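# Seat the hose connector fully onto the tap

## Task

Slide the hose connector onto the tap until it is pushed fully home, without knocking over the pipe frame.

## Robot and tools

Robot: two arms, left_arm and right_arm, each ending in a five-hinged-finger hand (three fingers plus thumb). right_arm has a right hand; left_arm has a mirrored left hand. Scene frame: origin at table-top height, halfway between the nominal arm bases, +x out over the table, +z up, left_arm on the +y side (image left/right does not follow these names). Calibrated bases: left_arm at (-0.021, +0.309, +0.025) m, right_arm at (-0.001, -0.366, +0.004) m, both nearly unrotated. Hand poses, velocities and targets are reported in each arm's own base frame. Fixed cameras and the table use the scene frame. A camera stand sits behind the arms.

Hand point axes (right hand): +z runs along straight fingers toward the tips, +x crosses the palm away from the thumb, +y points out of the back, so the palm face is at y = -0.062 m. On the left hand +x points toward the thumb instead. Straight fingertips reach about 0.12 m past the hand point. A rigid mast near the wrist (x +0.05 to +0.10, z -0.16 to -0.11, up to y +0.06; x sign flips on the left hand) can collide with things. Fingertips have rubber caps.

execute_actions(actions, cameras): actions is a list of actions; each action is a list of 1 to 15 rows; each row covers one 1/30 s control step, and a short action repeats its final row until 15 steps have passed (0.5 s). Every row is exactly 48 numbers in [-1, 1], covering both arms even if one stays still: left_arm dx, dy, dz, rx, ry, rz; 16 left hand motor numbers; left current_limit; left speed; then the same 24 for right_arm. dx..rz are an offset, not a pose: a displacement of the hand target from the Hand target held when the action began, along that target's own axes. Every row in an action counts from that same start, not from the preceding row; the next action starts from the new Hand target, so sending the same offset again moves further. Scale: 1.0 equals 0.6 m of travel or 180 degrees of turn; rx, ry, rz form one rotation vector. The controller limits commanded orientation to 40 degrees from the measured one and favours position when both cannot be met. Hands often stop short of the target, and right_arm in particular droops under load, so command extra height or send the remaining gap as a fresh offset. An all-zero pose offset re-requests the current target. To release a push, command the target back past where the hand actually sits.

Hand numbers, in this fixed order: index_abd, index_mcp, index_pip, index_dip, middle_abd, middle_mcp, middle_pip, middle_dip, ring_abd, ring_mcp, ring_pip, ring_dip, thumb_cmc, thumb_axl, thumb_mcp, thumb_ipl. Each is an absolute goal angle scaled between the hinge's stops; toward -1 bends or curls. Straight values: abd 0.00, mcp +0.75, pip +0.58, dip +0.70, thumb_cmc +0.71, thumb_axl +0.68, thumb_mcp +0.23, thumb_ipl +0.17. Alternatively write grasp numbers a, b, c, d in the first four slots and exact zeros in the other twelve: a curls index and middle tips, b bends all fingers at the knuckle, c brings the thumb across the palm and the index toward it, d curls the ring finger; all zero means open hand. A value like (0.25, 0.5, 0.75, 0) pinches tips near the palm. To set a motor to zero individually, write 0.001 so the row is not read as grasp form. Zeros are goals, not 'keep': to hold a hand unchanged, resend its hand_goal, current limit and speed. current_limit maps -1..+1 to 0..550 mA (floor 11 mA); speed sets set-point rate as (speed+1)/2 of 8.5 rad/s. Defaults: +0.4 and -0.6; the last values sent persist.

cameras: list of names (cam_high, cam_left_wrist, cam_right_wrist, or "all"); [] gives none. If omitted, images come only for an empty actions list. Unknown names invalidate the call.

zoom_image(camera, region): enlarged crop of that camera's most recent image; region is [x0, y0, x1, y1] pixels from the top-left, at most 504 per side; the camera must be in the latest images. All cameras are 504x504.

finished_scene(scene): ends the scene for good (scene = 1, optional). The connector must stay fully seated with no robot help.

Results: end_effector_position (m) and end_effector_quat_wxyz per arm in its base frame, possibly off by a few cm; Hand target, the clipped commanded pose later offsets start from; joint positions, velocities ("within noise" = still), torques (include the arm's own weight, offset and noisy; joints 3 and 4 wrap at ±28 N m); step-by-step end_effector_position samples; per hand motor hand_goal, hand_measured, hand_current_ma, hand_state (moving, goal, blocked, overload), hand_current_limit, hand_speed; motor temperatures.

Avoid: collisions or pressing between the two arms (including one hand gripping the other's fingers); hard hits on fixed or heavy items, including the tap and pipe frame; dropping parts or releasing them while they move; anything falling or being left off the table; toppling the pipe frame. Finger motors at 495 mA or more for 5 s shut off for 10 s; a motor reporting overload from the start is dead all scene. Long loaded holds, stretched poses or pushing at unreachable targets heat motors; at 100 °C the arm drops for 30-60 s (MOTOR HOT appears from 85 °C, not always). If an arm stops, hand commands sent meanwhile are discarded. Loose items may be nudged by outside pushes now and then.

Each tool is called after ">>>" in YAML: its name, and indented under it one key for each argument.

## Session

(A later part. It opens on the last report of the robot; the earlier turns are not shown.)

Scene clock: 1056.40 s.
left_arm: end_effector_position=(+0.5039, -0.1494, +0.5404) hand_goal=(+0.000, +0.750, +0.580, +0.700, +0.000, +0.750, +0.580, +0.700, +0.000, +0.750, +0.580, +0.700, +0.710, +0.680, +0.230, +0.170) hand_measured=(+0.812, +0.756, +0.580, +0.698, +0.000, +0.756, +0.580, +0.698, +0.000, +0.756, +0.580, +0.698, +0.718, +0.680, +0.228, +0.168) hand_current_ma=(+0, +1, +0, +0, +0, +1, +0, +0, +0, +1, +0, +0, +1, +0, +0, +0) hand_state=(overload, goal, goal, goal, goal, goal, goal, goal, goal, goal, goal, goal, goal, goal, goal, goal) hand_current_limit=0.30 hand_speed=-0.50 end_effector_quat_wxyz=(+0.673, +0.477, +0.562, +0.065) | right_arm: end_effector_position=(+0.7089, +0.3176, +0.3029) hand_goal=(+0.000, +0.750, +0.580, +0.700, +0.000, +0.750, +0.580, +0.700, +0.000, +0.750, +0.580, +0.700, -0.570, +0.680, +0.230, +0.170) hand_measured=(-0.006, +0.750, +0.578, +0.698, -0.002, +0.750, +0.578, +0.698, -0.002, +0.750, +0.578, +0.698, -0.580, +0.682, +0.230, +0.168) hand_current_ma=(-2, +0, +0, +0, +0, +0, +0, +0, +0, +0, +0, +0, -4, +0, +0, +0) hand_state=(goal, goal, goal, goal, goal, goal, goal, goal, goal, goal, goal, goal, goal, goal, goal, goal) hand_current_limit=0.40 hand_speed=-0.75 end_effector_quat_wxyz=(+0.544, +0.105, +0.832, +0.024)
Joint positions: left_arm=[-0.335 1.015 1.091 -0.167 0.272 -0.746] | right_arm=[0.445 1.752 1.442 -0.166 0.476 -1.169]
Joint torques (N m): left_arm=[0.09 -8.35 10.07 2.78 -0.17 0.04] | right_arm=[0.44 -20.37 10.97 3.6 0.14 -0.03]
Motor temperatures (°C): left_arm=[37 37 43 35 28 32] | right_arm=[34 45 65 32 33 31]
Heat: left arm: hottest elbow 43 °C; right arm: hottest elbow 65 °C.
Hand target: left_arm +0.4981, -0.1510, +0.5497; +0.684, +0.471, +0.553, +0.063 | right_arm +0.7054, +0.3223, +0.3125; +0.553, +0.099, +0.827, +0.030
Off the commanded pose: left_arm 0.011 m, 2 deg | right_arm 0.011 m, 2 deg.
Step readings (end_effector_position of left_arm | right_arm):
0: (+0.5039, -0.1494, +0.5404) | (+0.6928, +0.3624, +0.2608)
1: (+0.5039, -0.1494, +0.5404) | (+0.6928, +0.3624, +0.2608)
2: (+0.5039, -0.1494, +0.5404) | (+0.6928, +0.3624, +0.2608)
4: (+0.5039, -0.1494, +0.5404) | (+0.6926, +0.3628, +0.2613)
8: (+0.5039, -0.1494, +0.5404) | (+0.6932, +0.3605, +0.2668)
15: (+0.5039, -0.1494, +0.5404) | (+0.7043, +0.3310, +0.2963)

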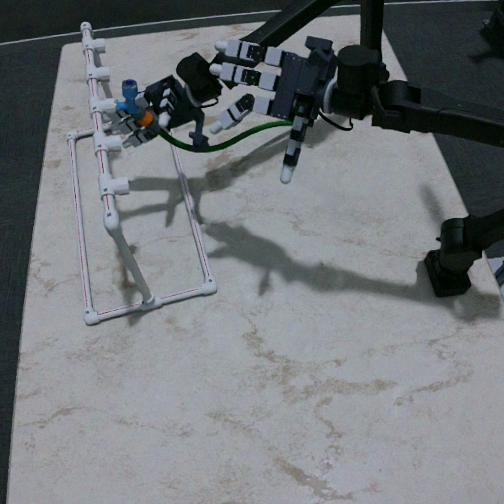

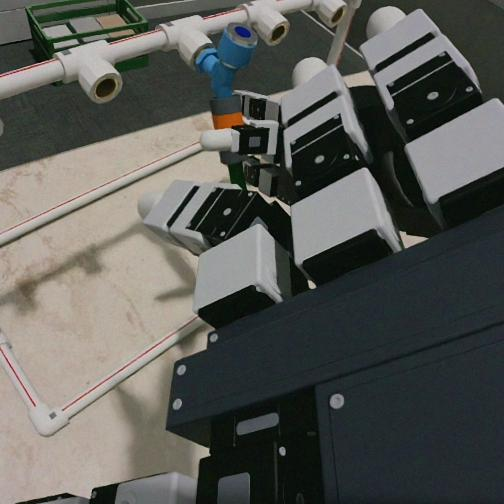

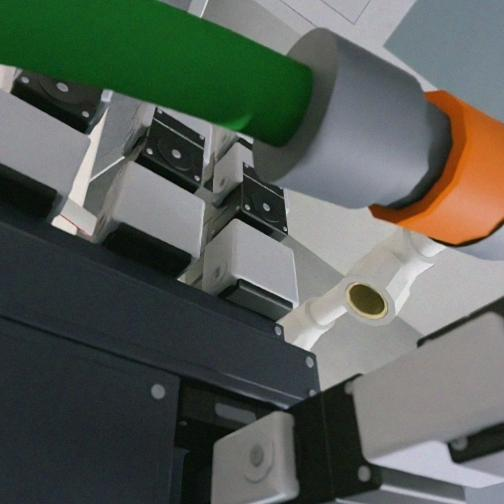

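>>> execute_actions:
  actions:
    - [[0,0,0,0,0,0,0,0.75,0.58,0.7,0,0.75,0.58,0.7,0,0.75,0.58,0.7,0.71,0.68,0.23,0.17,0.3,-0.5,-0.002,-0.01,0.001,0,0,0,0,0.75,0.58,0.7,0,0.75,0.58,0.7,0,0.75,0.58,0.7,-0.57,0.68,0.23,0.17,0.4,-0.75],[0,0,0,0,0,0,0,0.75,0.58,0.7,0,0.75,0.58,0.7,0,0.75,0.58,0.7,0.71,0.68,0.23,0.17,0.3,-0.5,-0.004,-0.02,0.001,0,0,0,0,0.75,0.58,0.7,0,0.75,0.58,0.7,0,0.75,0.58,0.7,-0.57,0.68,0.23,0.17,0.4,-0.75],[0,0,0,0,0,0,0,0.75,0.58,0.7,0,0.75,0.58,0.7,0,0.75,0.58,0.7,0.71,0.68,0.23,0.17,0.3,-0.5,-0.006,-0.03,0.002,0,0,0,0,0.75,0.58,0.7,0,0.75,0.58,0.7,0,0.75,0.58,0.7,-0.57,0.68,0.23,0.17,0.4,-0.75],[0,0,0,0,0,0,0,0.75,0.58,0.7,0,0.75,0.58,0.7,0,0.75,0.58,0.7,0.71,0.68,0.23,0.17,0.3,-0.5,-0.008,-0.04,0.003,0,0,0,0,0.75,0.58,0.7,0,0.75,0.58,0.7,0,0.75,0.58,0.7,-0.57,0.68,0.23,0.17,0.4,-0.75],[0,0,0,0,0,0,0,0.75,0.58,0.7,0,0.75,0.58,0.7,0,0.75,0.58,0.7,0.71,0.68,0.23,0.17,0.3,-0.5,-0.01,-0.05,0.003,0,0,0,0,0.75,0.58,0.7,0,0.75,0.58,0.7,0,0.75,0.58,0.7,-0.57,0.68,0.23,0.17,0.4,-0.75],[0,0,0,0,0,0,0,0.75,0.58,0.7,0,0.75,0.58,0.7,0,0.75,0.58,0.7,0.71,0.68,0.23,0.17,0.3,-0.5,-0.012,-0.06,0.004,0,0,0,0,0.75,0.58,0.7,0,0.75,0.58,0.7,0,0.75,0.58,0.7,-0.57,0.68,0.23,0.17,0.4,-0.75],[0,0,0,0,0,0,0,0.75,0.58,0.7,0,0.75,0.58,0.7,0,0.75,0.58,0.7,0.71,0.68,0.23,0.17,0.3,-0.5,-0.014,-0.07,0.004,0,0,0,0,0.75,0.58,0.7,0,0.75,0.58,0.7,0,0.75,0.58,0.7,-0.57,0.68,0.23,0.17,0.4,-0.75],[0,0,0,0,0,0,0,0.75,0.58,0.7,0,0.75,0.58,0.7,0,0.75,0.58,0.7,0.71,0.68,0.23,0.17,0.3,-0.5,-0.0162,-0.0816,0.005,0,0,0,0,0.75,0.58,0.7,0,0.75,0.58,0.7,0,0.75,0.58,0.7,-0.57,0.68,0.23,0.17,0.4,-0.75]]
  cameras: ["all"]

>>> zoom_image:
  camera: "cam_left_wrist"
  region: [120, 50, 360, 290]

>>> zoom_image:
  camera: "cam_high"
  region: [60, 30, 260, 230]

Scene clock: 1059.83 s.
left_arm: end_effector_position=(+0.5039, -0.1494, +0.5404) hand_goal=(+0.000, +0.750, +0.580, +0.700, +0.000, +0.750, +0.580, +0.700, +0.000, +0.750, +0.580, +0.700, +0.710, +0.680, +0.230, +0.170) hand_measured=(+0.812, +0.756, +0.580, +0.698, +0.000, +0.756, +0.580, +0.698, +0.000, +0.756, +0.580, +0.698, +0.718, +0.680, +0.228, +0.168) hand_current_ma=(+0, +1, +0, +0, +0, +1, +0, +0, +0, +1, +0, +0, +1, +0, +0, +0) hand_state=(overload, goal, goal, goal, goal, goal, goal, goal, goal, goal, goal, goal, goal, goal, goal, goal) hand_current_limit=0.30 hand_speed=-0.50 end_effector_quat_wxyz=(+0.673, +0.477, +0.562, +0.065) | right_arm: end_effector_position=(+0.7102, +0.2675, +0.2967) hand_goal=(+0.000, +0.750, +0.580, +0.700, +0.000, +0.750, +0.580, +0.700, +0.000, +0.750, +0.580, +0.700, -0.570, +0.680, +0.230, +0.170) hand_measured=(-0.006, +0.750, +0.578, +0.698, -0.002, +0.750, +0.578, +0.698, -0.002, +0.750, +0.578, +0.698, -0.580, +0.682, +0.230, +0.168) hand_current_ma=(-2, +0, +0, +0, +0, +0, +0, +0, +0, +0, +0, +0, -4, +0, +0, +0) hand_state=(goal, goal, goal, goal, goal, goal, goal, goal, goal, goal, goal, goal, goal, goal, goal, goal) hand_current_limit=0.40 hand_speed=-0.75 end_effector_quat_wxyz=(+0.539, +0.105, +0.835, +0.023)
Joint positions: left_arm=[-0.335 1.015 1.091 -0.167 0.272 -0.746] | right_arm=[0.364 1.711 1.373 -0.133 0.404 -1.206]
Joint torques (N m): left_arm=[0.09 -8.35 10.09 2.78 -0.18 0.04] | right_arm=[0.15 -20.72 10.8 3.7 0.12 0]
Motor temperatures (°C): left_arm=[37 36 43 35 28 32] | right_arm=[34 45 64 32 33 31]
Heat: left arm: hottest elbow 43 °C; right arm: hottest elbow 64 °C.
Hand target: left_arm +0.4981, -0.1510, +0.5497; +0.684, +0.471, +0.553, +0.063 | right_arm +0.7054, +0.2721, +0.3125; +0.553, +0.099, +0.827, +0.029
Off the commanded pose: left_arm 0.011 m, 2 deg | right_arm 0.017 m, 2 deg.
Step readings (end_effector_position of left_arm | right_arm):
0: (+0.5039, -0.1494, +0.5404) | (+0.7088, +0.3177, +0.3029)
1: (+0.5039, -0.1494, +0.5404) | (+0.7088, +0.3178, +0.3029)
2: (+0.5039, -0.1494, +0.5404) | (+0.7086, +0.3181, +0.3026)
4: (+0.5039, -0.1494, +0.5404) | (+0.7075, +0.3192, +0.3014)
8: (+0.5039, -0.1494, +0.5404) | (+0.7032, +0.3146, +0.2940)
15: (+0.5039, -0.1494, +0.5404) | (+0.7068, +0.2796, +0.2895)

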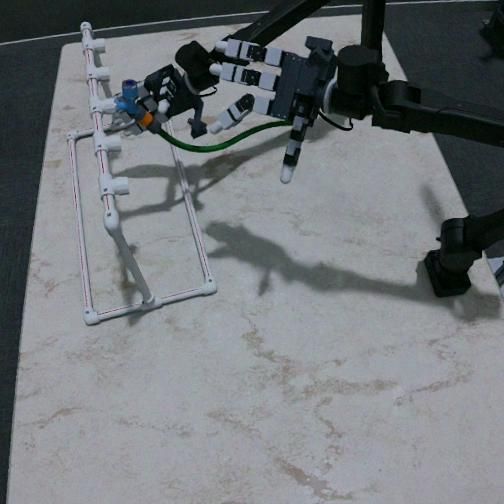

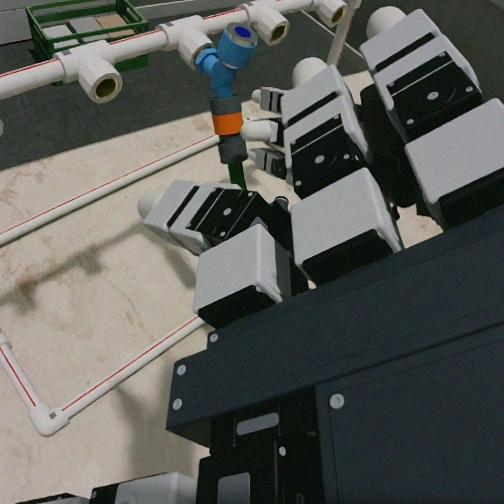

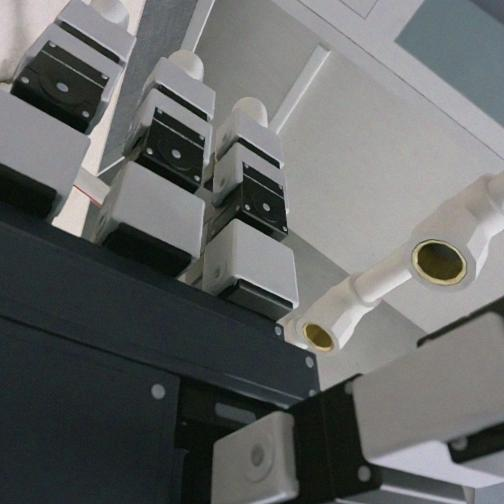

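Scaled by 2.100 from the camera's 504x504 image, which has a finer 720x720 frame.

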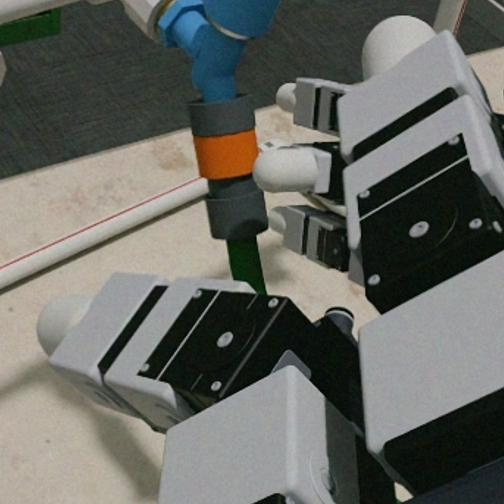

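Scaled by 2.520 from the camera's 504x504 image, which has a finer 720x720 frame.

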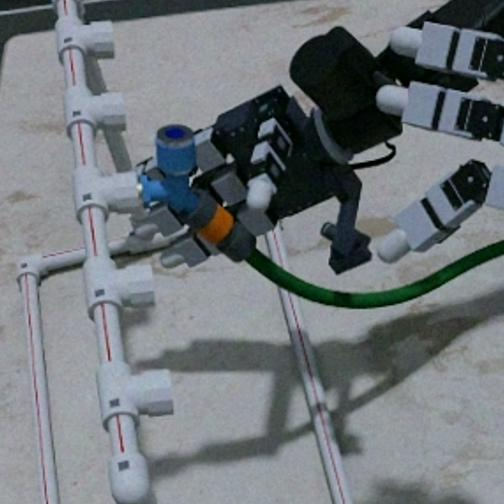

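>>> zoom_image:
  camera: "cam_left_wrist"
  region: [200, 84, 260, 144]

>>> zoom_image:
  camera: "cam_high"
  region: [105, 70, 185, 150]

Scaled by 8.400 from the camera's 504x504 image, which has a finer 720x720 frame.

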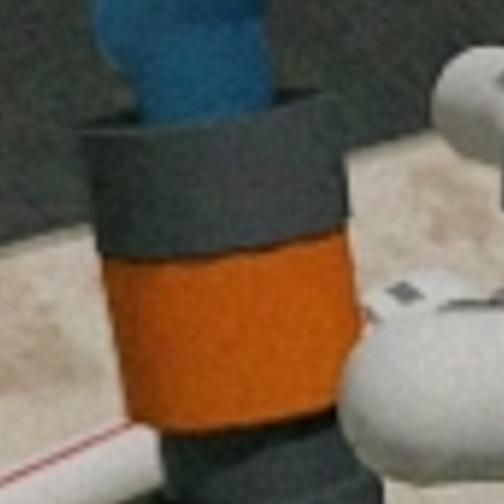

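Scaled by 6.300 from the camera's 504x504 image, which has a finer 720x720 frame.

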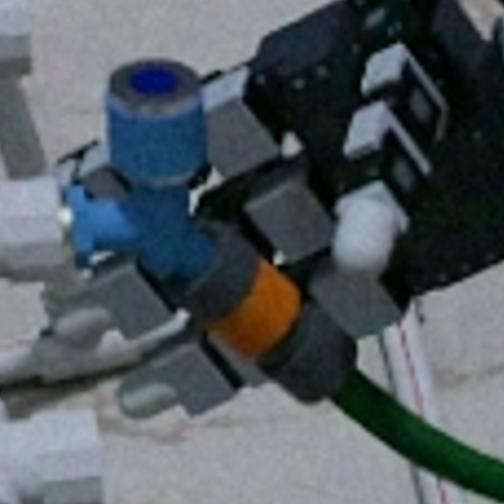

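>>> execute_actions:
  actions:
    - [[0,0,0,0,0,0,0,0.75,0.58,0.7,0,0.75,0.58,0.7,0,0.75,0.58,0.7,0.71,0.68,0.23,0.17,0.3,-0.5,-0.002,-0.01,0.001,0,0,0,0,0.75,0.58,0.7,0,0.75,0.58,0.7,0,0.75,0.58,0.7,-0.57,0.68,0.23,0.17,0.4,-0.75],[0,0,0,0,0,0,0,0.75,0.58,0.7,0,0.75,0.58,0.7,0,0.75,0.58,0.7,0.71,0.68,0.23,0.17,0.3,-0.5,-0.004,-0.02,0.001,0,0,0,0,0.75,0.58,0.7,0,0.75,0.58,0.7,0,0.75,0.58,0.7,-0.57,0.68,0.23,0.17,0.4,-0.75],[0,0,0,0,0,0,0,0.75,0.58,0.7,0,0.75,0.58,0.7,0,0.75,0.58,0.7,0.71,0.68,0.23,0.17,0.3,-0.5,-0.006,-0.03,0.002,0,0,0,0,0.75,0.58,0.7,0,0.75,0.58,0.7,0,0.75,0.58,0.7,-0.57,0.68,0.23,0.17,0.4,-0.75],[0,0,0,0,0,0,0,0.75,0.58,0.7,0,0.75,0.58,0.7,0,0.75,0.58,0.7,0.71,0.68,0.23,0.17,0.3,-0.5,-0.008,-0.04,0.003,0,0,0,0,0.75,0.58,0.7,0,0.75,0.58,0.7,0,0.75,0.58,0.7,-0.57,0.68,0.23,0.17,0.4,-0.75],[0,0,0,0,0,0,0,0.75,0.58,0.7,0,0.75,0.58,0.7,0,0.75,0.58,0.7,0.71,0.68,0.23,0.17,0.3,-0.5,-0.01,-0.05,0.003,0,0,0,0,0.75,0.58,0.7,0,0.75,0.58,0.7,0,0.75,0.58,0.7,-0.57,0.68,0.23,0.17,0.4,-0.75],[0,0,0,0,0,0,0,0.75,0.58,0.7,0,0.75,0.58,0.7,0,0.75,0.58,0.7,0.71,0.68,0.23,0.17,0.3,-0.5,-0.012,-0.06,0.004,0,0,0,0,0.75,0.58,0.7,0,0.75,0.58,0.7,0,0.75,0.58,0.7,-0.57,0.68,0.23,0.17,0.4,-0.75],[0,0,0,0,0,0,0,0.75,0.58,0.7,0,0.75,0.58,0.7,0,0.75,0.58,0.7,0.71,0.68,0.23,0.17,0.3,-0.5,-0.013,-0.065,0.004,0,0,0,0,0.75,0.58,0.7,0,0.75,0.58,0.7,0,0.75,0.58,0.7,-0.57,0.68,0.23,0.17,0.4,-0.75]]
  cameras: ["all"]

>>> zoom_image:
  camera: "cam_high"
  region: [60, 30, 260, 230]

>>> zoom_image:
  camera: "cam_left_wrist"
  region: [170, 60, 290, 180]

Scene clock: 1068.33 s.
left_arm: end_effector_position=(+0.5039, -0.1494, +0.5404) hand_goal=(+0.000, +0.750, +0.580, +0.700, +0.000, +0.750, +0.580, +0.700, +0.000, +0.750, +0.580, +0.700, +0.710, +0.680, +0.230, +0.170) hand_measured=(+0.812, +0.756, +0.580, +0.698, +0.000, +0.756, +0.580, +0.698, +0.000, +0.756, +0.580, +0.698, +0.718, +0.680, +0.228, +0.168) hand_current_ma=(+0, +1, +0, +0, +0, +1, +0, +0, +0, +1, +0, +0, +1, +0, +0, +0) hand_state=(overload, goal, goal, goal, goal, goal, goal, goal, goal, goal, goal, goal, goal, goal, goal, goal) hand_current_limit=0.30 hand_speed=-0.50 end_effector_quat_wxyz=(+0.673, +0.477, +0.562, +0.065) | right_arm: end_effector_position=(+0.7097, +0.2295, +0.2966) hand_goal=(+0.000, +0.750, +0.580, +0.700, +0.000, +0.750, +0.580, +0.700, +0.000, +0.750, +0.580, +0.700, -0.570, +0.680, +0.230, +0.170) hand_measured=(-0.006, +0.750, +0.578, +0.698, -0.002, +0.750, +0.578, +0.698, -0.002, +0.750, +0.578, +0.698, -0.580, +0.682, +0.230, +0.168) hand_current_ma=(-2, +0, +0, +0, +0, +0, +0, +0, +0, +0, +0, +0, -4, +0, +0, +0) hand_state=(goal, goal, goal, goal, goal, goal, goal, goal, goal, goal, goal, goal, goal, goal, goal, goal) hand_current_limit=0.40 hand_speed=-0.75 end_effector_quat_wxyz=(+0.539, +0.104, +0.836, +0.024)
Joint positions: left_arm=[-0.335 1.015 1.091 -0.167 0.272 -0.746] | right_arm=[0.3 1.679 1.33 -0.111 0.342 -1.236]
Joint torques (N m): left_arm=[0.21 -8.35 10.07 2.77 -0.17 0.04] | right_arm=[0.5 -20.13 10.76 3.77 0.06 0.05]
Motor temperatures (°C): left_arm=[36 36 43 35 28 32] | right_arm=[34 44 64 32 33 31]
Heat: left arm: hottest elbow 43 °C; right arm: hottest elbow 64 °C.
Hand target: left_arm +0.4981, -0.1510, +0.5497; +0.684, +0.471, +0.553, +0.063 | right_arm +0.7054, +0.2323, +0.3126; +0.553, +0.099, +0.827, +0.029
Off the commanded pose: left_arm 0.011 m, 2 deg | right_arm 0.017 m, 2 deg.
Step readings (end_effector_position of left_arm | right_arm):
0: (+0.5039, -0.1494, +0.5404) | (+0.7101, +0.2679, +0.2966)
1: (+0.5039, -0.1494, +0.5404) | (+0.7100, +0.2679, +0.2966)
2: (+0.5039, -0.1494, +0.5404) | (+0.7098, +0.2683, +0.2963)
4: (+0.5039, -0.1494, +0.5404) | (+0.7085, +0.2696, +0.2958)
8: (+0.5039, -0.1494, +0.5404) | (+0.7040, +0.2645, +0.2930)
15: (+0.5039, -0.1494, +0.5404) | (+0.7081, +0.2353, +0.2943)

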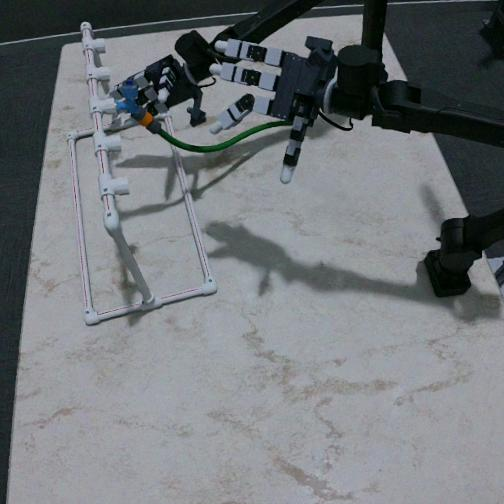

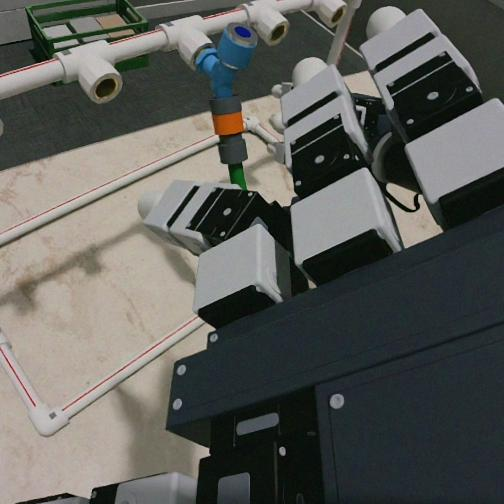

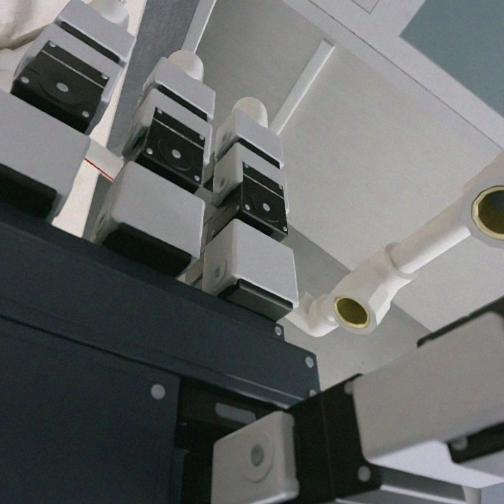

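Scaled by 2.520 from the camera's 504x504 image, which has a finer 720x720 frame.

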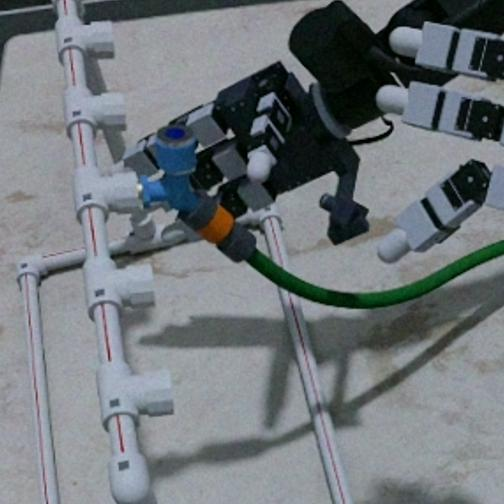

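Scaled by 4.200 from the camera's 504x504 image, which has a finer 720x720 frame.

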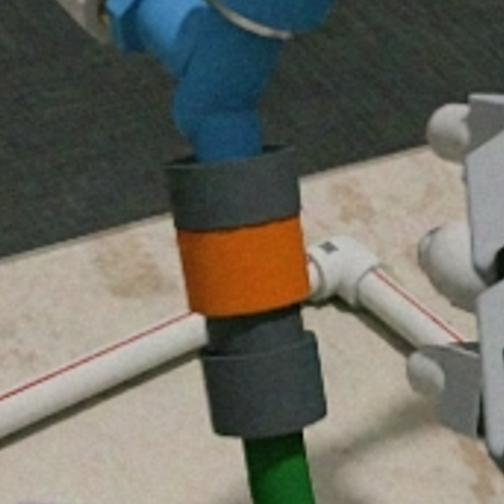

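>>> finished_scene:

The scene is finished: the task was done.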